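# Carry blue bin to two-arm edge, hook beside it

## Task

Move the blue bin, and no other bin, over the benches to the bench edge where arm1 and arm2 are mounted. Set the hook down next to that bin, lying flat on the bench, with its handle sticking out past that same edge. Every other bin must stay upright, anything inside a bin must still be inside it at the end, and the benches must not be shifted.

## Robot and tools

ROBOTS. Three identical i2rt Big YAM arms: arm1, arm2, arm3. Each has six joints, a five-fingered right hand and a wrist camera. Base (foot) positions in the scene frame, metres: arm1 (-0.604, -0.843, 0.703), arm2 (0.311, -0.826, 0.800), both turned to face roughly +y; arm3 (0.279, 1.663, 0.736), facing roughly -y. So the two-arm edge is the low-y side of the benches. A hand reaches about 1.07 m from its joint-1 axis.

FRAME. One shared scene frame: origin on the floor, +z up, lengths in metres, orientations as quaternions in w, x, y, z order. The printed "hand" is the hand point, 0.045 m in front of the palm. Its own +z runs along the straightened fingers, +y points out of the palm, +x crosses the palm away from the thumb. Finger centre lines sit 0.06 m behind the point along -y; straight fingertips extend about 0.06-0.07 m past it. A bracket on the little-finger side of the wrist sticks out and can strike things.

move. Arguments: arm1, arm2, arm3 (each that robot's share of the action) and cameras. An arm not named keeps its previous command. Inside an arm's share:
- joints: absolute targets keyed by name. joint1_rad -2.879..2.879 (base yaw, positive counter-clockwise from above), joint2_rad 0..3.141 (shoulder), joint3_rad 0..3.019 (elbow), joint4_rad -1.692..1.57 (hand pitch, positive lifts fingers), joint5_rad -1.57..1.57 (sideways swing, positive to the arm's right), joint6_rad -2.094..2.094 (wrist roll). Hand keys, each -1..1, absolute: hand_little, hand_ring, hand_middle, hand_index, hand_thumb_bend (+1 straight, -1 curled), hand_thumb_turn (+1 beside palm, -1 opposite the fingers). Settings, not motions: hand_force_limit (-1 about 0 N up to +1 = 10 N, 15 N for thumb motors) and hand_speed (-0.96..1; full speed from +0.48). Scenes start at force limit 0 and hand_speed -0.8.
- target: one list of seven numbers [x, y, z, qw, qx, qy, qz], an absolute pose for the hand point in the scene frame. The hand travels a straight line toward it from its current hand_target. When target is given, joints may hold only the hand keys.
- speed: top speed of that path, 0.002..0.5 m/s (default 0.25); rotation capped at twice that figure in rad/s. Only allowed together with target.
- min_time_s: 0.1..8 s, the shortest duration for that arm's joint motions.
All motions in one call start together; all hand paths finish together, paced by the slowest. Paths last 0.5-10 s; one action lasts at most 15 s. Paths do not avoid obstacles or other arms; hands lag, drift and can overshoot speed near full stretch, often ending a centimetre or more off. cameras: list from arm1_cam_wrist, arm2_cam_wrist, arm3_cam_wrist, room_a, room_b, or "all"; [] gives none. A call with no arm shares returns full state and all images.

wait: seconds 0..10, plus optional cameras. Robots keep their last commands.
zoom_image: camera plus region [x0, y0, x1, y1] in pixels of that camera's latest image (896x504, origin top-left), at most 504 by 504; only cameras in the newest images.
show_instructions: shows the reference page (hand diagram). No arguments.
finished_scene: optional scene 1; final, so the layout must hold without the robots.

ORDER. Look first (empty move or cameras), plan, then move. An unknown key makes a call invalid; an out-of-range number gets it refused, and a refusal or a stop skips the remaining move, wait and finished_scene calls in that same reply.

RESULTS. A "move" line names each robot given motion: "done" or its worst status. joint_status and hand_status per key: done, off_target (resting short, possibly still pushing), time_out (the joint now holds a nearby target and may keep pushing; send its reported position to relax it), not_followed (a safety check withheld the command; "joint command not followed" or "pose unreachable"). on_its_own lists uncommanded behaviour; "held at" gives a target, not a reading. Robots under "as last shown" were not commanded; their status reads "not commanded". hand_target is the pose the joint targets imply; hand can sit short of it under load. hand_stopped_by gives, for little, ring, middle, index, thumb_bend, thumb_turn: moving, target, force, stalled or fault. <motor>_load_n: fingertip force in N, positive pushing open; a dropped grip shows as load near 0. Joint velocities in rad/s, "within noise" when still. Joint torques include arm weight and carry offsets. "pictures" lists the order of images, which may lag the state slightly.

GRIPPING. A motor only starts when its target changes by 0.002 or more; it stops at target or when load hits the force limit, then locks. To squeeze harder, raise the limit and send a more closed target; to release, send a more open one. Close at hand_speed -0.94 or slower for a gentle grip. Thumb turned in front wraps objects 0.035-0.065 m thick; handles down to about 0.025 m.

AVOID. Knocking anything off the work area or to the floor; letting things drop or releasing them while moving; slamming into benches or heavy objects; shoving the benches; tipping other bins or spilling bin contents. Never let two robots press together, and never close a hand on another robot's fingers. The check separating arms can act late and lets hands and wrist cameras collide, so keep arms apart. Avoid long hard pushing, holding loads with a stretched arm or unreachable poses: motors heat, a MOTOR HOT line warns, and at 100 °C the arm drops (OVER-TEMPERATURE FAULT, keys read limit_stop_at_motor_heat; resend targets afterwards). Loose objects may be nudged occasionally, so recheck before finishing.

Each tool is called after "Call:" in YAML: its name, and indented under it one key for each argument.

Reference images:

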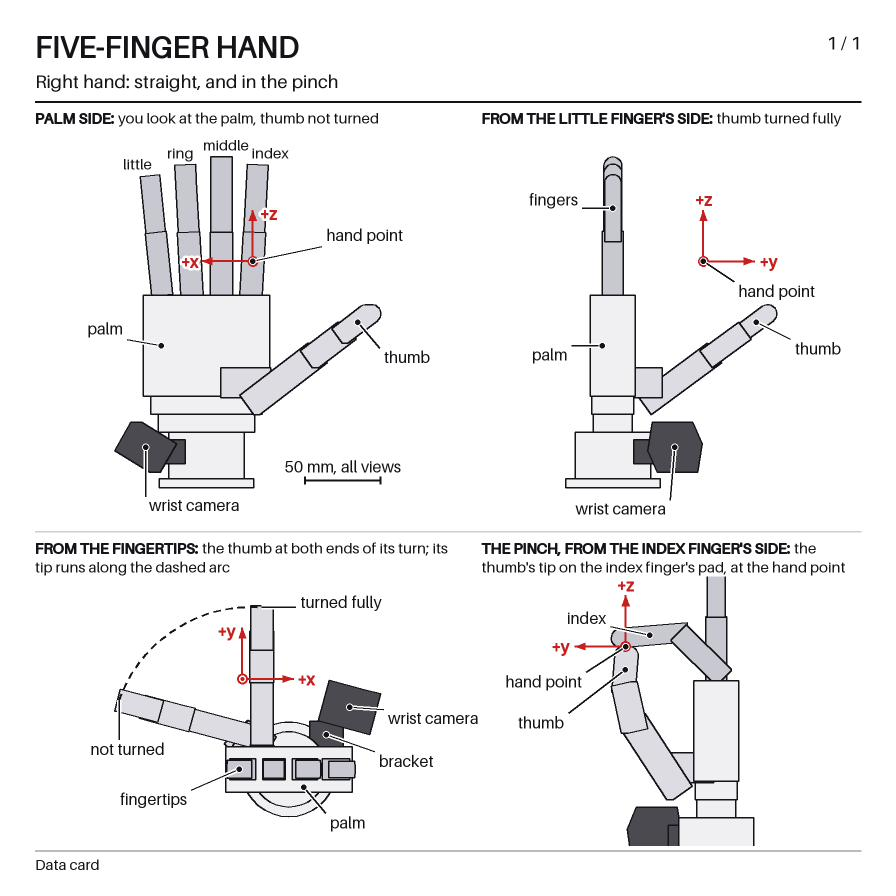

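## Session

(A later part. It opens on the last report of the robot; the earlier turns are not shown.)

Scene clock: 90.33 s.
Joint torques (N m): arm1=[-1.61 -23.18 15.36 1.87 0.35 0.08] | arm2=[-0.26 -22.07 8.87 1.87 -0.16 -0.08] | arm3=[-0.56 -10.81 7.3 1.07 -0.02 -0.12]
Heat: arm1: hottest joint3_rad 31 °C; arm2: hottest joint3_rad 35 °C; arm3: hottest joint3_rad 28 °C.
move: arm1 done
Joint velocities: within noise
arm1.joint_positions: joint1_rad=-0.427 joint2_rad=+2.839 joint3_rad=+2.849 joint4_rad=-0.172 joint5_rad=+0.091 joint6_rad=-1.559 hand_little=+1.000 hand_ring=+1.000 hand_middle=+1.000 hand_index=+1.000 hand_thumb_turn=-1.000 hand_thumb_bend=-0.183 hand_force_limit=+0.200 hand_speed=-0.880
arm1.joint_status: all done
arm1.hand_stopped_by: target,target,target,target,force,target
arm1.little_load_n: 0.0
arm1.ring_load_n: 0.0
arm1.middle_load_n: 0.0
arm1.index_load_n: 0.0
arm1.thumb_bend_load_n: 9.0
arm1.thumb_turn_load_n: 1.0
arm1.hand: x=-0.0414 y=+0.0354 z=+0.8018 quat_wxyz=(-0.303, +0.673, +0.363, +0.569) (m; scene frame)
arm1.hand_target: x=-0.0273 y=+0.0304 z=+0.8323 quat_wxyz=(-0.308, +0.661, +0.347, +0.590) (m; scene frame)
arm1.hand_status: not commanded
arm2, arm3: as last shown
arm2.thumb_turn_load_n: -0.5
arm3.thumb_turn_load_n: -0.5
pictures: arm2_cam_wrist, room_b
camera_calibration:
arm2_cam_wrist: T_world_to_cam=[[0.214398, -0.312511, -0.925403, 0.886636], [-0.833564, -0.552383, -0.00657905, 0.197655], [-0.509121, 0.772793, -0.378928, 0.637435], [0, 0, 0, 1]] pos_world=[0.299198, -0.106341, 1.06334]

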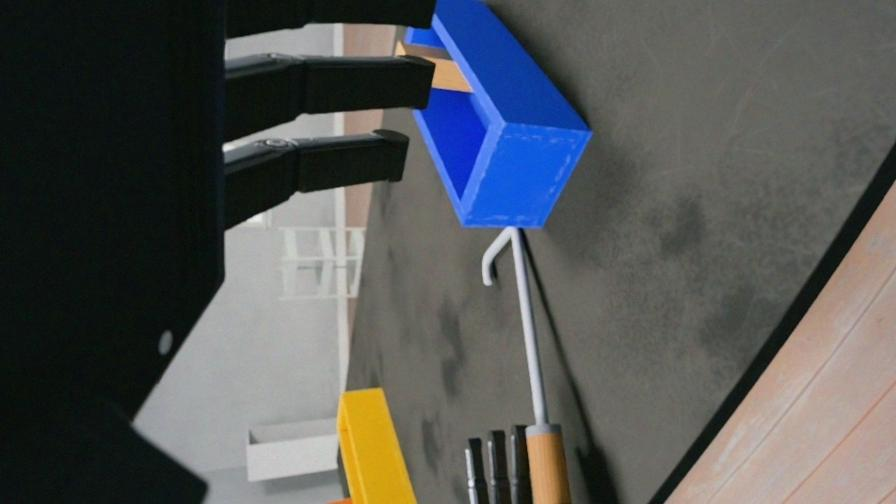

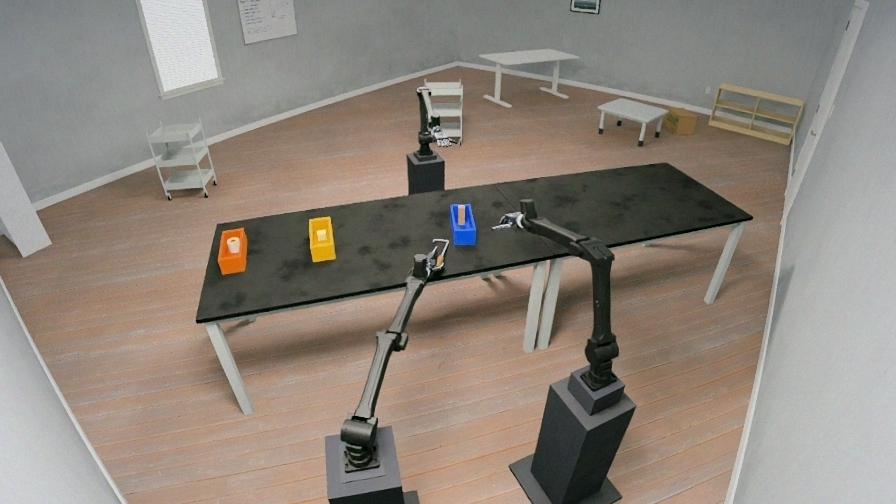

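Call:
move:
  arm1: {"joints": {"joint1_rad": -0.50}, "min_time_s": 1.5}
  cameras: ["arm2_cam_wrist", "room_b"]

Call:
zoom_image:
  camera: "room_b"
  region: [370, 190, 500, 300]

Scene clock: 92.77 s.
Joint torques (N m): arm1=[-2.49 -23.41 15.35 1.78 0.49 0.08] | arm2=[-0.26 -22.18 8.88 1.95 -0.18 -0.09] | arm3=[-0.38 -10.7 7.28 1.03 -0.01 -0.12]
Heat: arm1: hottest joint3_rad 31 °C; arm2: hottest joint3_rad 35 °C; arm3: hottest joint3_rad 28 °C.
move: arm1 done
Joint velocities: within noise
arm1.joint_positions: joint1_rad=-0.478 joint2_rad=+2.839 joint3_rad=+2.849 joint4_rad=-0.172 joint5_rad=+0.088 joint6_rad=-1.559 hand_little=+1.000 hand_ring=+1.000 hand_middle=+1.000 hand_index=+1.000 hand_thumb_turn=-1.000 hand_thumb_bend=-0.183 hand_force_limit=+0.200 hand_speed=-0.880
arm1.joint_status: all done
arm1.hand_stopped_by: target,target,target,target,force,target
arm1.little_load_n: 0.0
arm1.ring_load_n: 0.0
arm1.middle_load_n: 0.0
arm1.index_load_n: 0.0
arm1.thumb_bend_load_n: 9.0
arm1.thumb_turn_load_n: 1.0
arm1.hand: x=+0.0027 y=+0.0058 z=+0.8019 quat_wxyz=(-0.289, +0.682, +0.346, +0.576) (m; scene frame)
arm1.hand_target: x=+0.0238 y=-0.0055 z=+0.8326 quat_wxyz=(-0.290, +0.671, +0.327, +0.599) (m; scene frame)
arm1.hand_status: not commanded
arm2, arm3: as last shown
arm2.thumb_turn_load_n: 0.0
arm3.thumb_turn_load_n: 0.0
pictures: arm2_cam_wrist, room_b
camera_calibration:
arm2_cam_wrist: T_world_to_cam=[[0.214398, -0.312511, -0.925403, 0.886636], [-0.833564, -0.552383, -0.00657905, 0.197655], [-0.509121, 0.772793, -0.378928, 0.637435], [0, 0, 0, 1]] pos_world=[0.299198, -0.106341, 1.06334]

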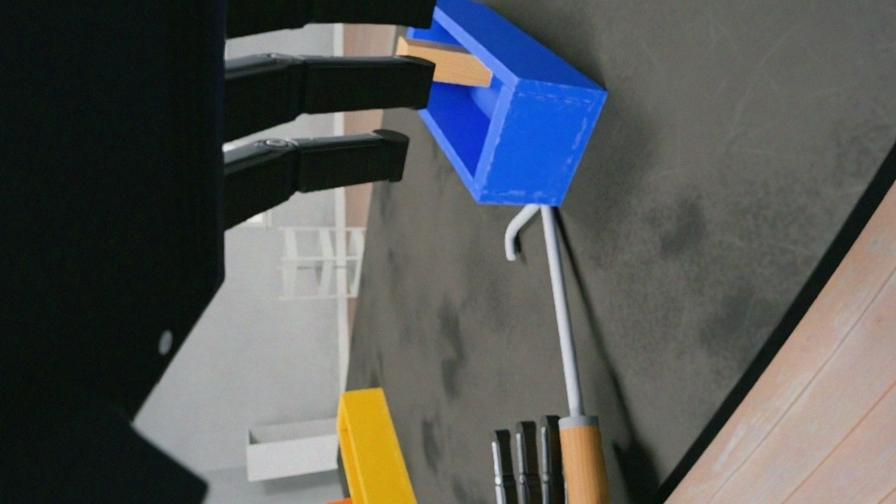

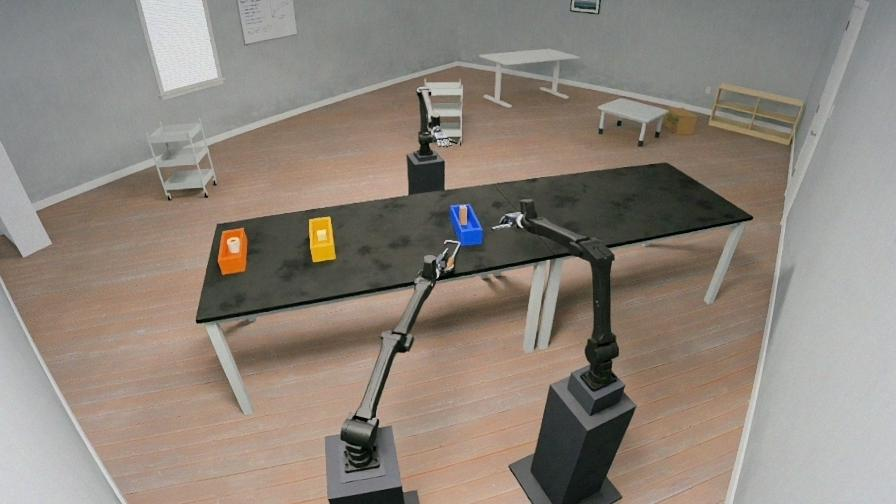

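Scaled by 3.877 from the camera's 896x504 image, which has a finer 1280x720 frame.

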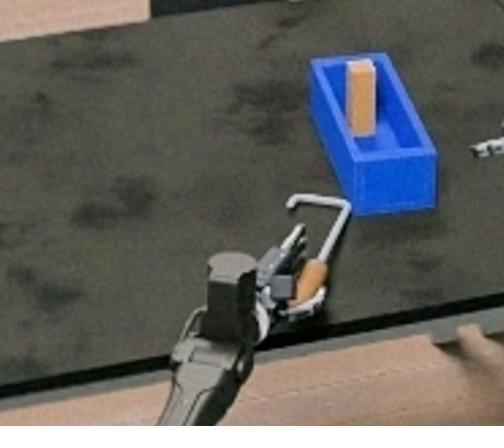

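Call:
move:
  arm1: {"joints": {"joint1_rad": -0.535}, "min_time_s": 1.5}
  cameras: ["arm2_cam_wrist", "room_b"]

Call:
zoom_image:
  camera: "room_b"
  region: [370, 190, 500, 300]

Scene clock: 94.90 s.
Joint torques (N m): arm1=[-2.61 -23.41 15.35 1.78 0.51 0.1] | arm2=[0.03 -22.36 8.92 1.98 -0.2 -0.08] | arm3=[-0.5 -10.7 7.27 1.06 -0.01 -0.11]
Heat: arm1: hottest joint3_rad 31 °C; arm2: hottest joint3_rad 35 °C; arm3: hottest joint3_rad 28 °C.
move: arm1 done
Joint velocities: within noise
arm1.joint_positions: joint1_rad=-0.512 joint2_rad=+2.839 joint3_rad=+2.849 joint4_rad=-0.172 joint5_rad=+0.088 joint6_rad=-1.559 hand_little=+1.000 hand_ring=+1.000 hand_middle=+1.000 hand_index=+1.000 hand_thumb_turn=-1.000 hand_thumb_bend=-0.183 hand_force_limit=+0.200 hand_speed=-0.880
arm1.joint_status: all done
arm1.hand_stopped_by: target,target,target,target,force,target
arm1.little_load_n: 0.0
arm1.ring_load_n: 0.0
arm1.middle_load_n: 0.0
arm1.index_load_n: 0.0
arm1.thumb_bend_load_n: 9.0
arm1.thumb_turn_load_n: 1.0
arm1.hand: x=+0.0308 y=-0.0150 z=+0.8020 quat_wxyz=(-0.279, +0.688, +0.335, +0.581) (m; scene frame)
arm1.hand_target: x=+0.0529 y=-0.0281 z=+0.8327 quat_wxyz=(-0.280, +0.677, +0.315, +0.604) (m; scene frame)
arm1.hand_status: not commanded
arm2, arm3: as last shown
arm2.middle_load_n: -0.5
arm3.thumb_turn_load_n: -0.5
pictures: arm2_cam_wrist, room_b
camera_calibration:
arm2_cam_wrist: T_world_to_cam=[[0.214398, -0.312511, -0.925403, 0.886636], [-0.833564, -0.552383, -0.00657905, 0.197655], [-0.509121, 0.772793, -0.378928, 0.637435], [0, 0, 0, 1]] pos_world=[0.299198, -0.106341, 1.06334]

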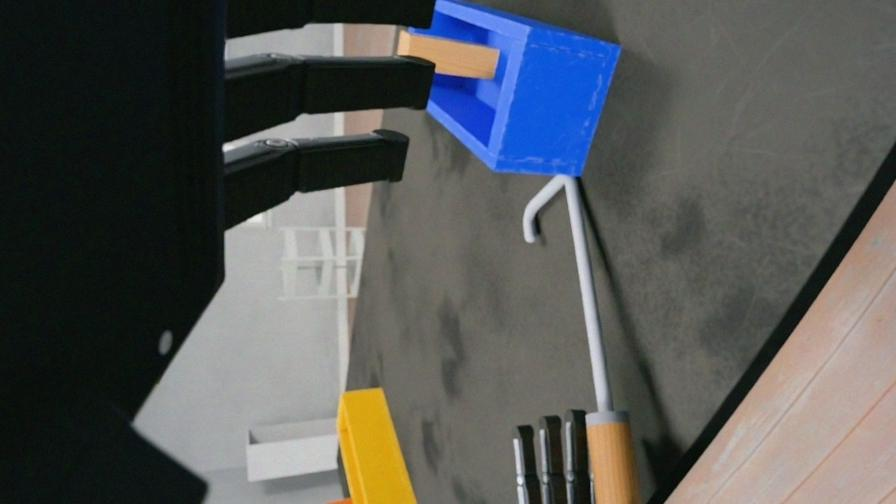

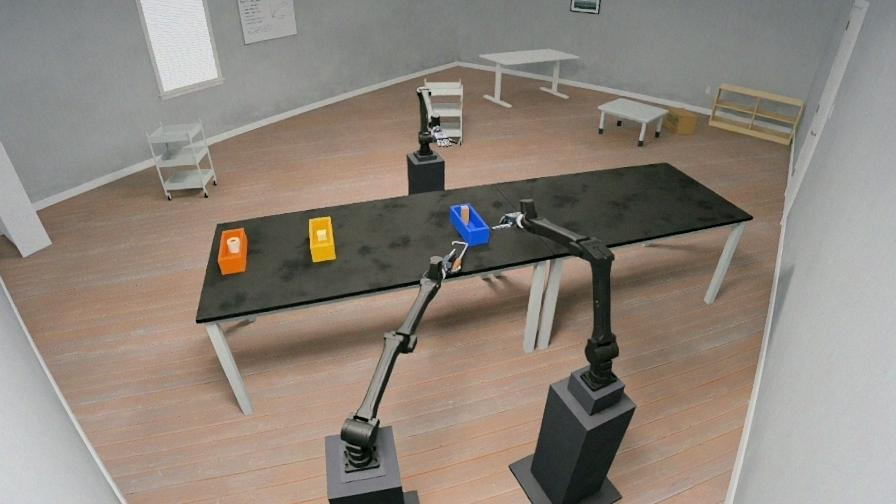

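Scaled by 3.877 from the camera's 896x504 image, which has a finer 1280x720 frame.

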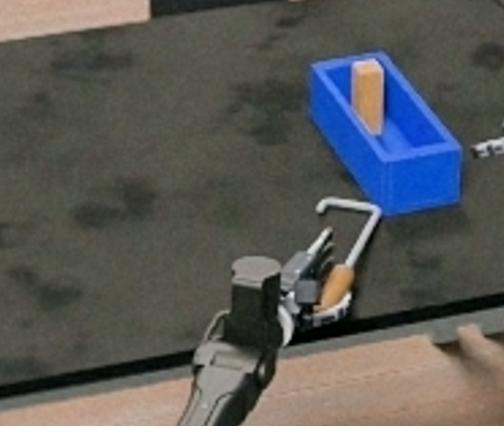

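Call:
move:
  arm1: {"joints": {"joint1_rad": -0.58}, "min_time_s": 1.5}
  cameras: ["arm2_cam_wrist", "room_b"]

Call:
zoom_image:
  camera: "room_b"
  region: [370, 190, 500, 300]

Scene clock: 97.20 s.
Joint torques (N m): arm1=[-1.85 -23.47 15.36 1.8 0.44 0.09] | arm2=[-0.09 -22.24 8.95 1.89 -0.18 -0.07] | arm3=[-0.73 -10.75 7.27 1.09 0 -0.12]
Heat: arm1: hottest joint3_rad 31 °C; arm2: hottest joint3_rad 34 °C; arm3: hottest joint3_rad 28 °C.
move: arm1 done
Joint velocities: within noise
arm1.joint_positions: joint1_rad=-0.565 joint2_rad=+2.839 joint3_rad=+2.849 joint4_rad=-0.172 joint5_rad=+0.090 joint6_rad=-1.559 hand_little=+1.000 hand_ring=+1.000 hand_middle=+1.000 hand_index=+1.000 hand_thumb_turn=-1.000 hand_thumb_bend=-0.183 hand_force_limit=+0.200 hand_speed=-0.880
arm1.joint_status: all done
arm1.hand_stopped_by: target,target,target,target,force,target
arm1.little_load_n: 0.0
arm1.ring_load_n: 0.0
arm1.middle_load_n: 0.0
arm1.index_load_n: 0.5
arm1.thumb_bend_load_n: 9.0
arm1.thumb_turn_load_n: 1.0
arm1.hand: x=+0.0742 y=-0.0503 z=+0.8018 quat_wxyz=(-0.263, +0.696, +0.316, +0.588) (m; scene frame)
arm1.hand_target: x=+0.0890 y=-0.0586 z=+0.8327 quat_wxyz=(-0.266, +0.683, +0.300, +0.610) (m; scene frame)
arm1.hand_status: not commanded
arm2.joint_positions: joint1_rad=-0.088 joint2_rad=+1.908 joint3_rad=+1.643 joint4_rad=-0.078 joint5_rad=+0.042 joint6_rad=+0.031 hand_little=-0.500 hand_ring=+0.450 hand_middle=+0.450 hand_index=+0.450 hand_thumb_turn=+1.000 hand_thumb_bend=+1.000 hand_force_limit=+0.000 hand_speed=-0.500
arm2.joint_status: not commanded
arm2.hand_stopped_by: target,target,target,target,target,target
arm2.little_load_n: 0.0
arm2.ring_load_n: 0.0
arm2.middle_load_n: 0.0
arm2.index_load_n: 0.0
arm2.thumb_bend_load_n: 0.0
arm2.thumb_turn_load_n: 0.0
arm2.hand: x=+0.2447 y=-0.0156 z=+1.0208 quat_wxyz=(-0.577, +0.817, -0.003, -0.003) (m; scene frame)
arm2.hand_target: x=+0.2500 y=-0.0199 z=+1.0200 quat_wxyz=(-0.574, +0.819, +0.000, +0.000) (m; scene frame)
arm2.hand_status: not commanded
arm3: as last shown
arm3.middle_load_n: -0.5
arm3.index_load_n: -0.5
arm3.thumb_turn_load_n: 0.0
pictures: arm2_cam_wrist, room_b
camera_calibration:
arm2_cam_wrist: T_world_to_cam=[[0.214398, -0.312511, -0.925403, 0.886636], [-0.833564, -0.552383, -0.00657905, 0.197655], [-0.509121, 0.772793, -0.378928, 0.637435], [0, 0, 0, 1]] pos_world=[0.299198, -0.106341, 1.06334]

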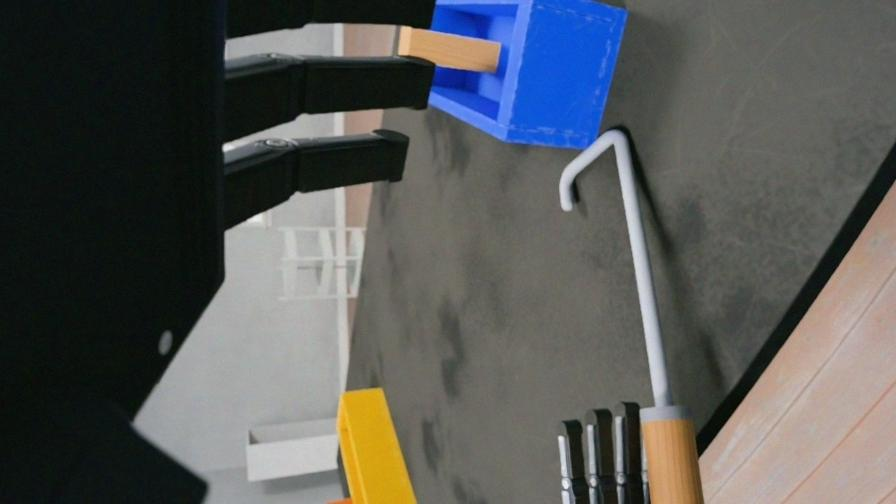

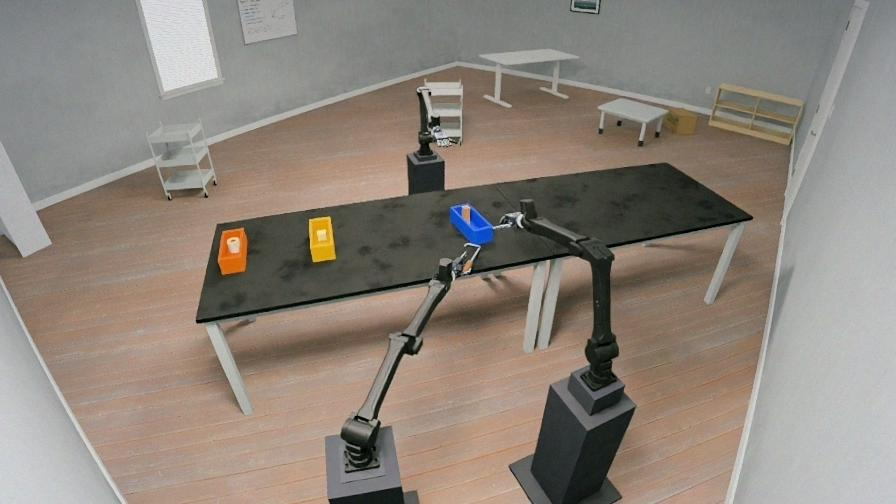

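Scaled by 3.877 from the camera's 896x504 image, which has a finer 1280x720 frame.

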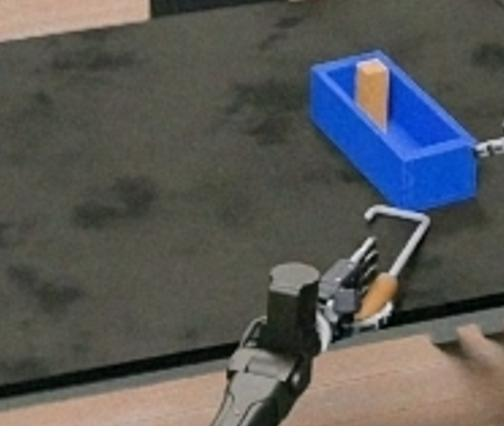

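Call:
move:
  arm1: {"target": [0.012, -0.13, 0.83, 0.3378, -0.6385, -0.3687, -0.5851], "speed": 0.12}
  arm2: {"target": [0.21, 0.18, 0.93, 0.6170, -0.7858, 0.0, 0.0], "speed": 0.2, "joints": {"hand_index": 0.5, "hand_middle": 0.5, "hand_ring": 0.5}}
  cameras: ["arm2_cam_wrist", "room_b"]

Scene clock: 101.40 s.
Joint torques (N m): arm1=[-1.08 -24.64 8.73 3.32 -0.18 -0.1] | arm2=[0.5 -25.93 14.91 1.84 0.11 -0.02] | arm3=[-0.62 -10.81 7.27 1.14 0 -0.11]
Heat: arm1: hottest joint3_rad 31 °C; arm2: hottest joint3_rad 35 °C; arm3: hottest joint3_rad 28 °C.
move: arm1 off_target; arm2 off_target
Joint velocities: within noise
arm1.joint_positions: joint1_rad=-0.607 joint2_rad=+2.361 joint3_rad=+1.836 joint4_rad=+0.367 joint5_rad=-0.150 joint6_rad=-1.563 hand_little=+1.000 hand_ring=+1.000 hand_middle=+1.000 hand_index=+1.000 hand_thumb_turn=-1.000 hand_thumb_bend=-0.183 hand_force_limit=+0.200 hand_speed=-0.880
arm1.joint_status: not commanded
arm1.hand_stopped_by: target,target,target,target,force,target
arm1.little_load_n: 0.0
arm1.ring_load_n: 0.0
arm1.middle_load_n: 0.0
arm1.index_load_n: 0.0
arm1.thumb_bend_load_n: 9.5
arm1.thumb_turn_load_n: 0.5
arm1.hand: x=+0.0055 y=-0.1307 z=+0.7776 quat_wxyz=(-0.332, +0.666, +0.372, +0.555) (m; scene frame)
arm1.hand_target: x=+0.0118 y=-0.1302 z=+0.8294 quat_wxyz=(-0.337, +0.639, +0.369, +0.585) (m; scene frame)
arm1.hand_status: off_target (0.053 m and 4.8 deg from the pose sent, 0.105 m and 12.4 deg at the start)
arm2.joint_positions: joint1_rad=-0.061 joint2_rad=+2.550 joint3_rad=+2.473 joint4_rad=-0.178 joint5_rad=+0.076 joint6_rad=+0.031 hand_little=-0.500 hand_ring=+0.500 hand_middle=+0.500 hand_index=+0.500 hand_thumb_turn=+1.000 hand_thumb_bend=+1.000 hand_force_limit=+0.000 hand_speed=-0.500
arm2.joint_status: all done
arm2.hand_stopped_by: target,target,target,target,target,target
arm2.little_load_n: 0.5
arm2.ring_load_n: 0.0
arm2.middle_load_n: 0.0
arm2.index_load_n: 0.0
arm2.thumb_bend_load_n: 0.0
arm2.thumb_turn_load_n: 0.0
arm2.hand: x=+0.2160 y=+0.1703 z=+0.9326 quat_wxyz=(-0.613, +0.790, -0.003, +0.000) (m; scene frame)
arm2.hand_target: x=+0.2101 y=+0.1783 z=+0.9298 quat_wxyz=(-0.618, +0.786, +0.000, +0.000) (m; scene frame)
arm2.hand_status: off_target (0.012 m and 0.8 deg from the pose sent, 0.218 m and 5.8 deg at the start)
arm3: as last shown
arm3.little_load_n: -0.5
arm3.middle_load_n: 0.0
arm3.index_load_n: 0.0
arm3.thumb_turn_load_n: -0.5
pictures: arm2_cam_wrist, room_b
camera_calibration:
arm2_cam_wrist: T_world_to_cam=[[0.217157, -0.230635, -0.948499, 0.876279], [-0.83643, -0.544888, -0.0590056, 0.324109], [-0.503217, 0.806167, -0.311237, 0.375622], [0, 0, 0, 1]] pos_world=[0.269823, 0.075889, 0.967181]

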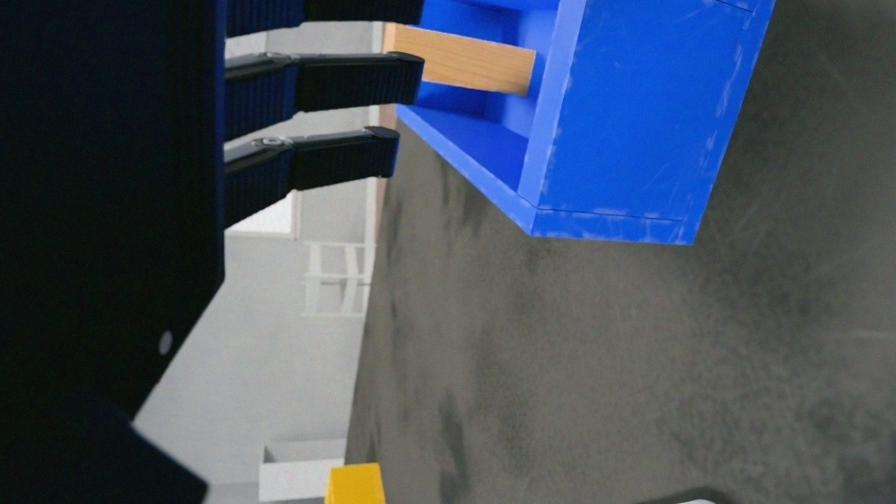

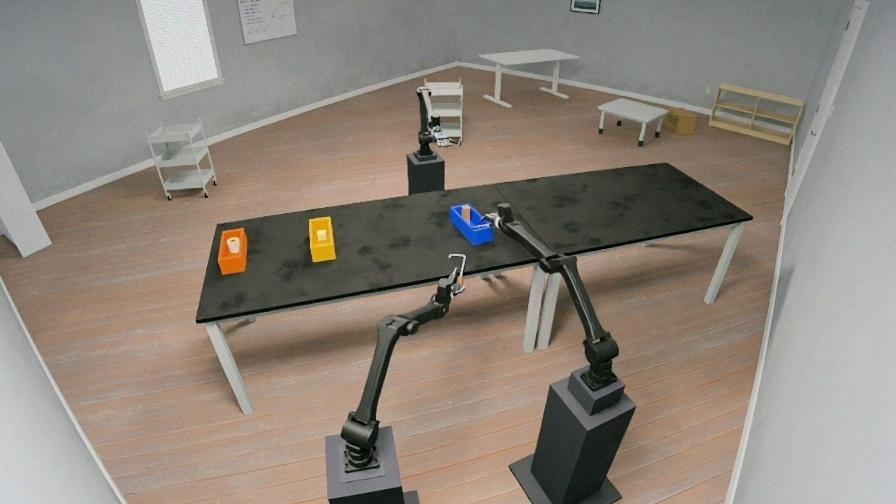

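Call:
move:
  arm2: {"target": [0.213, 0.240, 0.89, 0.6743, -0.7359, -0.0450, 0.0412], "speed": 0.12, "joints": {"hand_index": 0.5, "hand_middle": 0.5, "hand_ring": -0.8, "hand_little": -0.8}}
  cameras: ["arm2_cam_wrist", "room_b", "room_a"]

Call:
zoom_image:
  camera: "room_b"
  region: [420, 180, 540, 280]

Call:
zoom_image:
  camera: "room_a"
  region: [370, 190, 530, 290]

Scene clock: 106.20 s.
Joint torques (N m): arm1=[-1.14 -24.53 8.75 3.28 -0.19 -0.11] | arm2=[0.56 -26.64 14.67 3.1 0.15 -0.03] | arm3=[-0.73 -10.81 7.25 1.11 0.01 -0.11]
Heat: arm1: hottest joint3_rad 31 °C; arm2: hottest joint3_rad 36 °C; arm3: hottest joint3_rad 28 °C.
move: arm2 off_target
Joint velocities: within noise
arm1, arm3: as last shown
arm2.joint_positions: joint1_rad=-0.079 joint2_rad=+2.895 joint3_rad=+2.867 joint4_rad=+0.035 joint5_rad=+0.002 joint6_rad=+0.014 hand_little=-0.800 hand_ring=-0.800 hand_middle=+0.500 hand_index=+0.500 hand_thumb_turn=+1.000 hand_thumb_bend=+1.000 hand_force_limit=+0.000 hand_speed=-0.500
arm2.joint_status: all done
arm2.hand_stopped_by: target,target,target,target,target,target
arm2.little_load_n: 0.0
arm2.ring_load_n: 0.0
arm2.middle_load_n: -0.5
arm2.index_load_n: -0.5
arm2.thumb_bend_load_n: 0.0
arm2.thumb_turn_load_n: 0.0
arm2.hand: x=+0.2168 y=+0.2259 z=+0.8917 quat_wxyz=(-0.710, +0.703, +0.018, -0.023) (m; scene frame)
arm2.hand_target: x=+0.2138 y=+0.2285 z=+0.8905 quat_wxyz=(-0.723, +0.690, +0.020, -0.020) (m; scene frame)
arm2.hand_status: off_target (0.015 m and 6.7 deg from the pose sent, 0.082 m and 11.9 deg at the start; a joint's target at an end of its range on 39 of 70 steps)
arm3.little_load_n: 0.0
pictures: arm2_cam_wrist, room_a, room_b
camera_calibration:
arm2_cam_wrist: T_world_to_cam=[[0.21441, 0.0357399, -0.97609, 0.815144], [-0.803854, -0.561213, -0.197125, 0.472352], [-0.554839, 0.826899, -0.0916, 0.129101], [0, 0, 0, 1]] pos_world=[0.276557, 0.129203, 0.900592]

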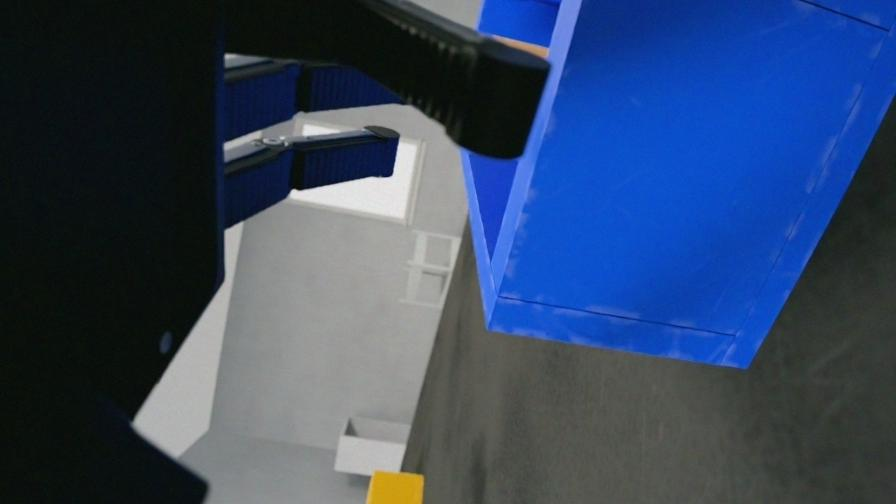

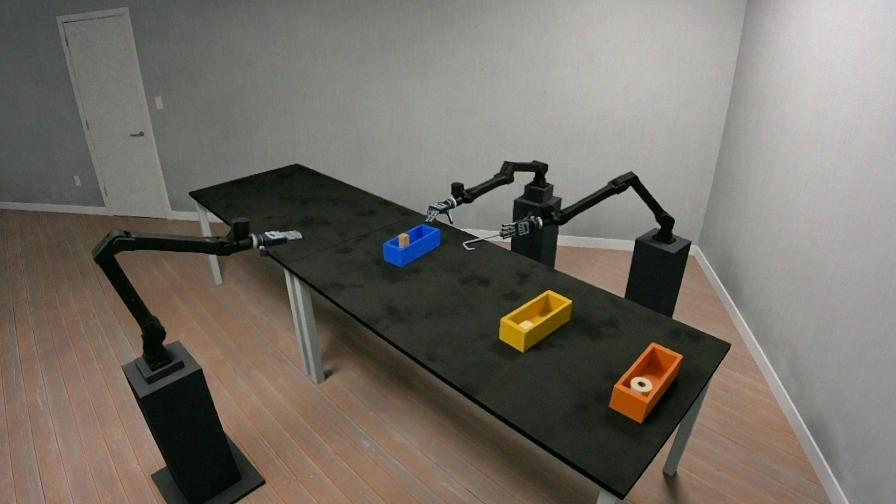

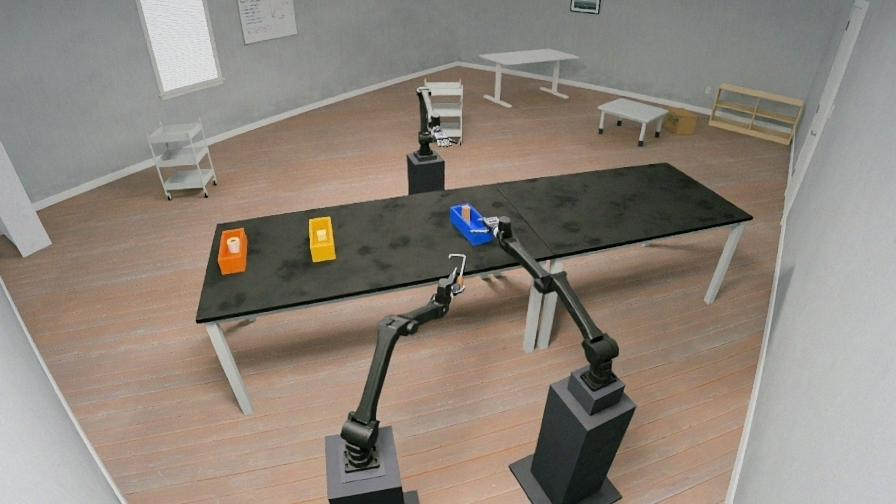

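Scaled by 4.200 from the camera's 896x504 image, which has a finer 1280x720 frame.

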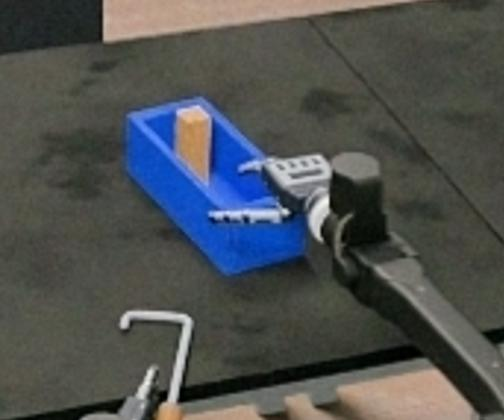

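Scaled by 3.150 from the camera's 896x504 image, which has a finer 1280x720 frame.

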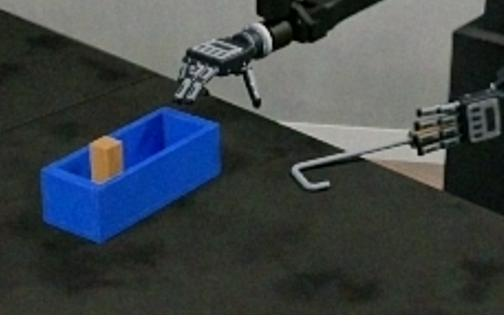

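Call:
move:
  arm2: {"target": [0.210, 0.240, 0.850, 0.6743, -0.7359, -0.0450, 0.0412], "speed": 0.08}
  cameras: ["arm2_cam_wrist", "room_b", "room_a"]

Call:
zoom_image:
  camera: "room_b"
  region: [420, 180, 540, 280]

Call:
zoom_image:
  camera: "room_a"
  region: [370, 190, 490, 280]

Scene clock: 109.07 s.
Joint torques (N m): arm1=[-1.14 -24.29 8.66 3.33 -0.19 -0.11] | arm2=[0.67 -27.16 14.76 3.08 0.12 -0.09] | arm3=[-0.73 -10.64 7.23 1.09 -0.01 -0.12]
Heat: arm1: hottest joint3_rad 31 °C; arm2: hottest joint3_rad 36 °C; arm3: hottest joint3_rad 28 °C.
move: arm2 off_target
Joint velocities: within noise
arm1: as last shown
arm2.joint_positions: joint1_rad=-0.079 joint2_rad=+2.937 joint3_rad=+2.867 joint4_rad=+0.056 joint5_rad=+0.000 joint6_rad=+0.014 hand_little=-0.800 hand_ring=-0.800 hand_middle=+0.500 hand_index=+0.500 hand_thumb_turn=+1.000 hand_thumb_bend=+1.000 hand_force_limit=+0.000 hand_speed=-0.500
arm2.joint_status: not commanded
arm2.hand_stopped_by: target,target,target,target,target,target
arm2.little_load_n: 0.0
arm2.ring_load_n: 0.0
arm2.middle_load_n: 0.0
arm2.index_load_n: 0.0
arm2.thumb_bend_load_n: 0.0
arm2.thumb_turn_load_n: 0.0
arm2.hand: x=+0.2167 y=+0.2247 z=+0.8540 quat_wxyz=(-0.703, +0.711, +0.019, -0.023) (m; scene frame)
arm2.hand_target: x=+0.2111 y=+0.2266 z=+0.8510 quat_wxyz=(-0.715, +0.699, +0.023, -0.021) (m; scene frame)
arm2.hand_status: off_target (0.017 m and 5.7 deg from the pose sent, 0.044 m and 6.7 deg at the start; a joint's target at an end of its range on 41 of 53 steps)
arm3.joint_positions: joint1_rad=-0.105 joint2_rad=+1.369 joint3_rad=+0.985 joint4_rad=+0.230 joint5_rad=-0.065 joint6_rad=-0.010 hand_little=+1.000 hand_ring=+1.000 hand_middle=+1.000 hand_index=+1.000 hand_thumb_turn=+1.000 hand_thumb_bend=+1.000 hand_force_limit=+0.000 hand_speed=-0.800
arm3.joint_status: not commanded
arm3.hand_stopped_by: target,target,target,target,target,target
arm3.little_load_n: 0.0
arm3.ring_load_n: 0.0
arm3.middle_load_n: 0.0
arm3.index_load_n: 0.0
arm3.thumb_bend_load_n: 0.0
arm3.thumb_turn_load_n: -0.5
arm3.hand: x=+0.2883 y=+1.0450 z=+1.0153 quat_wxyz=(-0.003, +0.005, -0.755, +0.655) (m; scene frame)
arm3.hand_target: x=+0.2801 y=+1.0501 z=+1.0001 quat_wxyz=(+0.000, +0.000, -0.766, +0.643) (m; scene frame)
arm3.hand_status: not commanded
pictures: arm2_cam_wrist, room_a, room_b
camera_calibration:
arm2_cam_wrist: T_world_to_cam=[[0.215524, 0.0159929, -0.976368, 0.782895], [-0.802665, -0.566534, -0.18646, 0.456089], [-0.556127, 0.823883, -0.109264, 0.142776], [0, 0, 0, 1]] pos_world=[0.276756, 0.128239, 0.865036]

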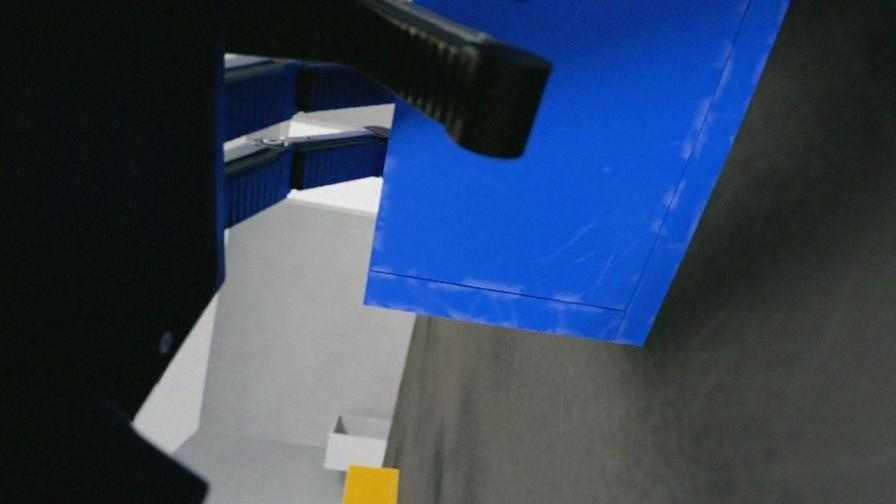

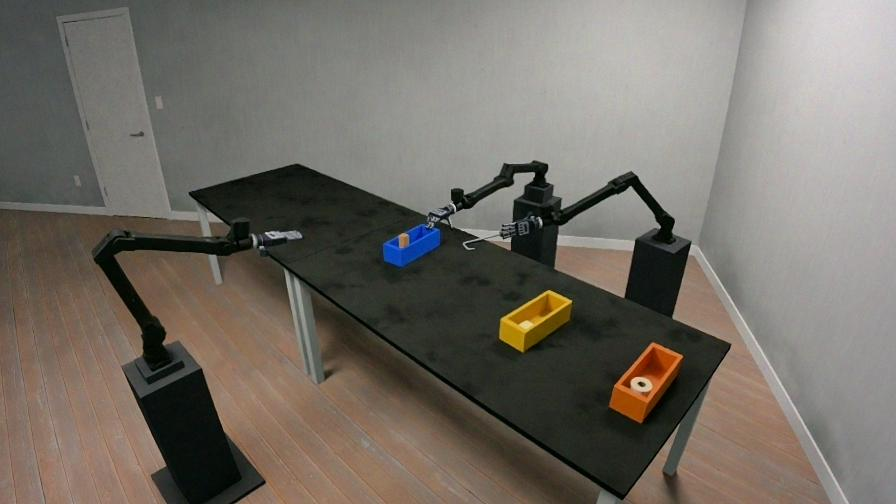

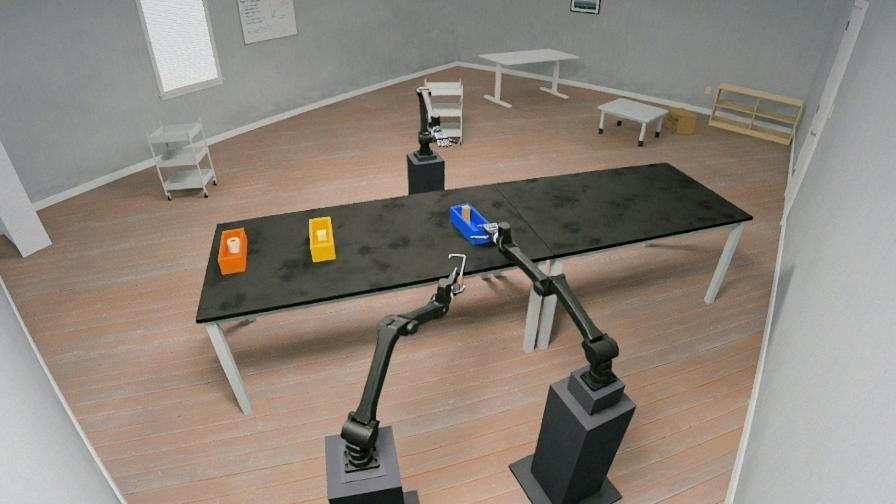

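Scaled by 4.200 from the camera's 896x504 image, which has a finer 1280x720 frame.

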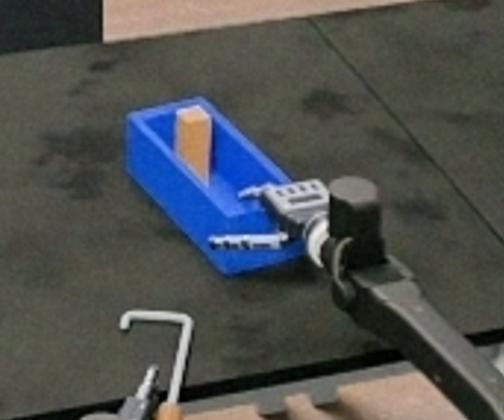

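Scaled by 4.200 from the camera's 896x504 image, which has a finer 1280x720 frame.

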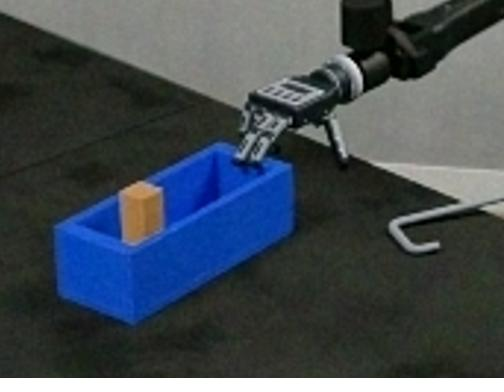

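Call:
move:
  arm2: {"target": [0.208, 0.240, 0.832, 0.6743, -0.7359, -0.0450, 0.0412], "speed": 0.06}
  cameras: ["room_b", "room_a"]

Call:
zoom_image:
  camera: "room_b"
  region: [440, 190, 520, 260]

Call:
zoom_image:
  camera: "room_a"
  region: [380, 200, 460, 270]

Scene clock: 110.90 s.
Joint torques (N m): arm1=[-1.26 -24.7 8.73 3.29 -0.18 -0.11] | arm2=[1.03 -26.46 14.35 2.24 -0.09 -0.1] | arm3=[-0.62 -10.64 7.32 1.1 0.01 -0.12]
Heat: arm1: hottest joint3_rad 31 °C; arm2: hottest joint3_rad 37 °C; arm3: hottest joint3_rad 28 °C.
move: arm2 off_target
Joint velocities: within noise
arm1, arm3: as last shown
arm2.joint_positions: joint1_rad=-0.079 joint2_rad=+2.943 joint3_rad=+2.872 joint4_rad=+0.061 joint5_rad=-0.007 joint6_rad=+0.014 hand_little=-0.800 hand_ring=-0.800 hand_middle=+0.500 hand_index=+0.500 hand_thumb_turn=+1.000 hand_thumb_bend=+1.000 hand_force_limit=+0.000 hand_speed=-0.500
arm2.joint_status: not commanded
arm2.hand_stopped_by: target,target,target,target,target,target
arm2.little_load_n: 0.0
arm2.ring_load_n: 0.0
arm2.middle_load_n: 0.5
arm2.index_load_n: 0.0
arm2.thumb_bend_load_n: 0.0
arm2.thumb_turn_load_n: 0.0
arm2.hand: x=+0.2153 y=+0.2245 z=+0.8513 quat_wxyz=(-0.704, +0.710, +0.021, -0.026) (m; scene frame)
arm2.hand_target: x=+0.2094 y=+0.2242 z=+0.8334 quat_wxyz=(-0.705, +0.708, +0.027, -0.025) (m; scene frame)
arm2.hand_status: off_target (0.026 m and 5.6 deg from the pose sent, 0.028 m and 5.7 deg at the start; a joint's target at an end of its range on 36 of 46 steps)
arm3.thumb_turn_load_n: 0.0
pictures: room_a, room_b

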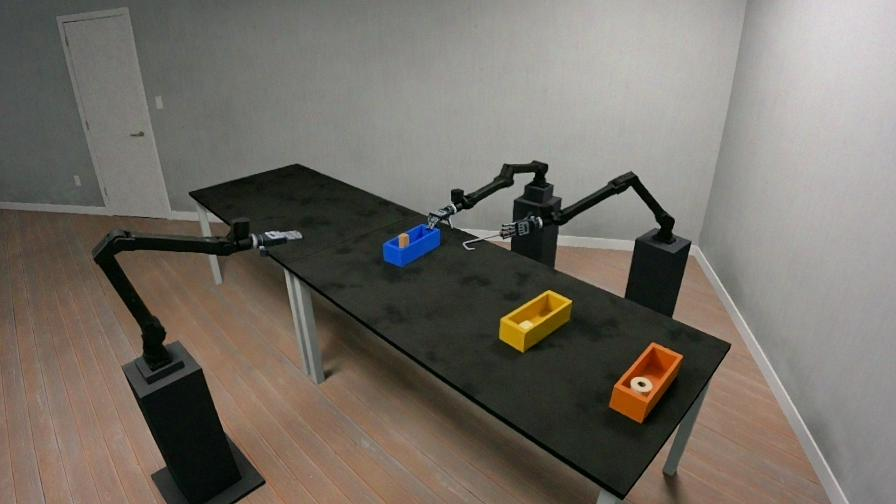

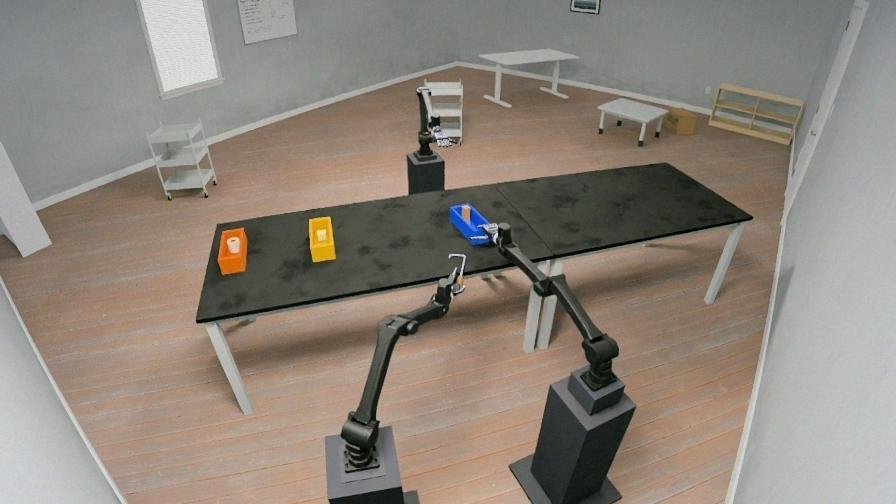

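Scaled by 6.300 from the camera's 896x504 image, which has a finer 1280x720 frame.

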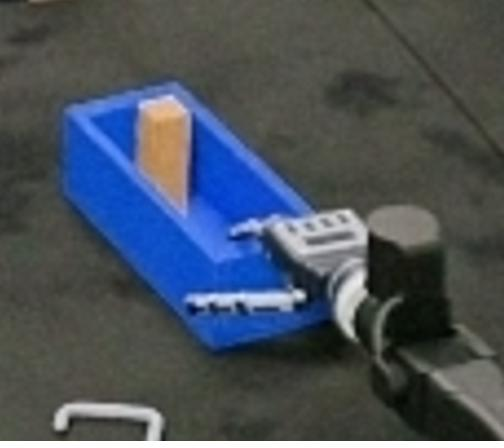

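Scaled by 6.300 from the camera's 896x504 image, which has a finer 1280x720 frame.

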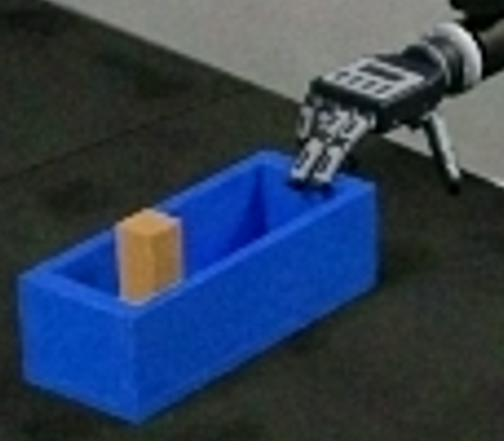

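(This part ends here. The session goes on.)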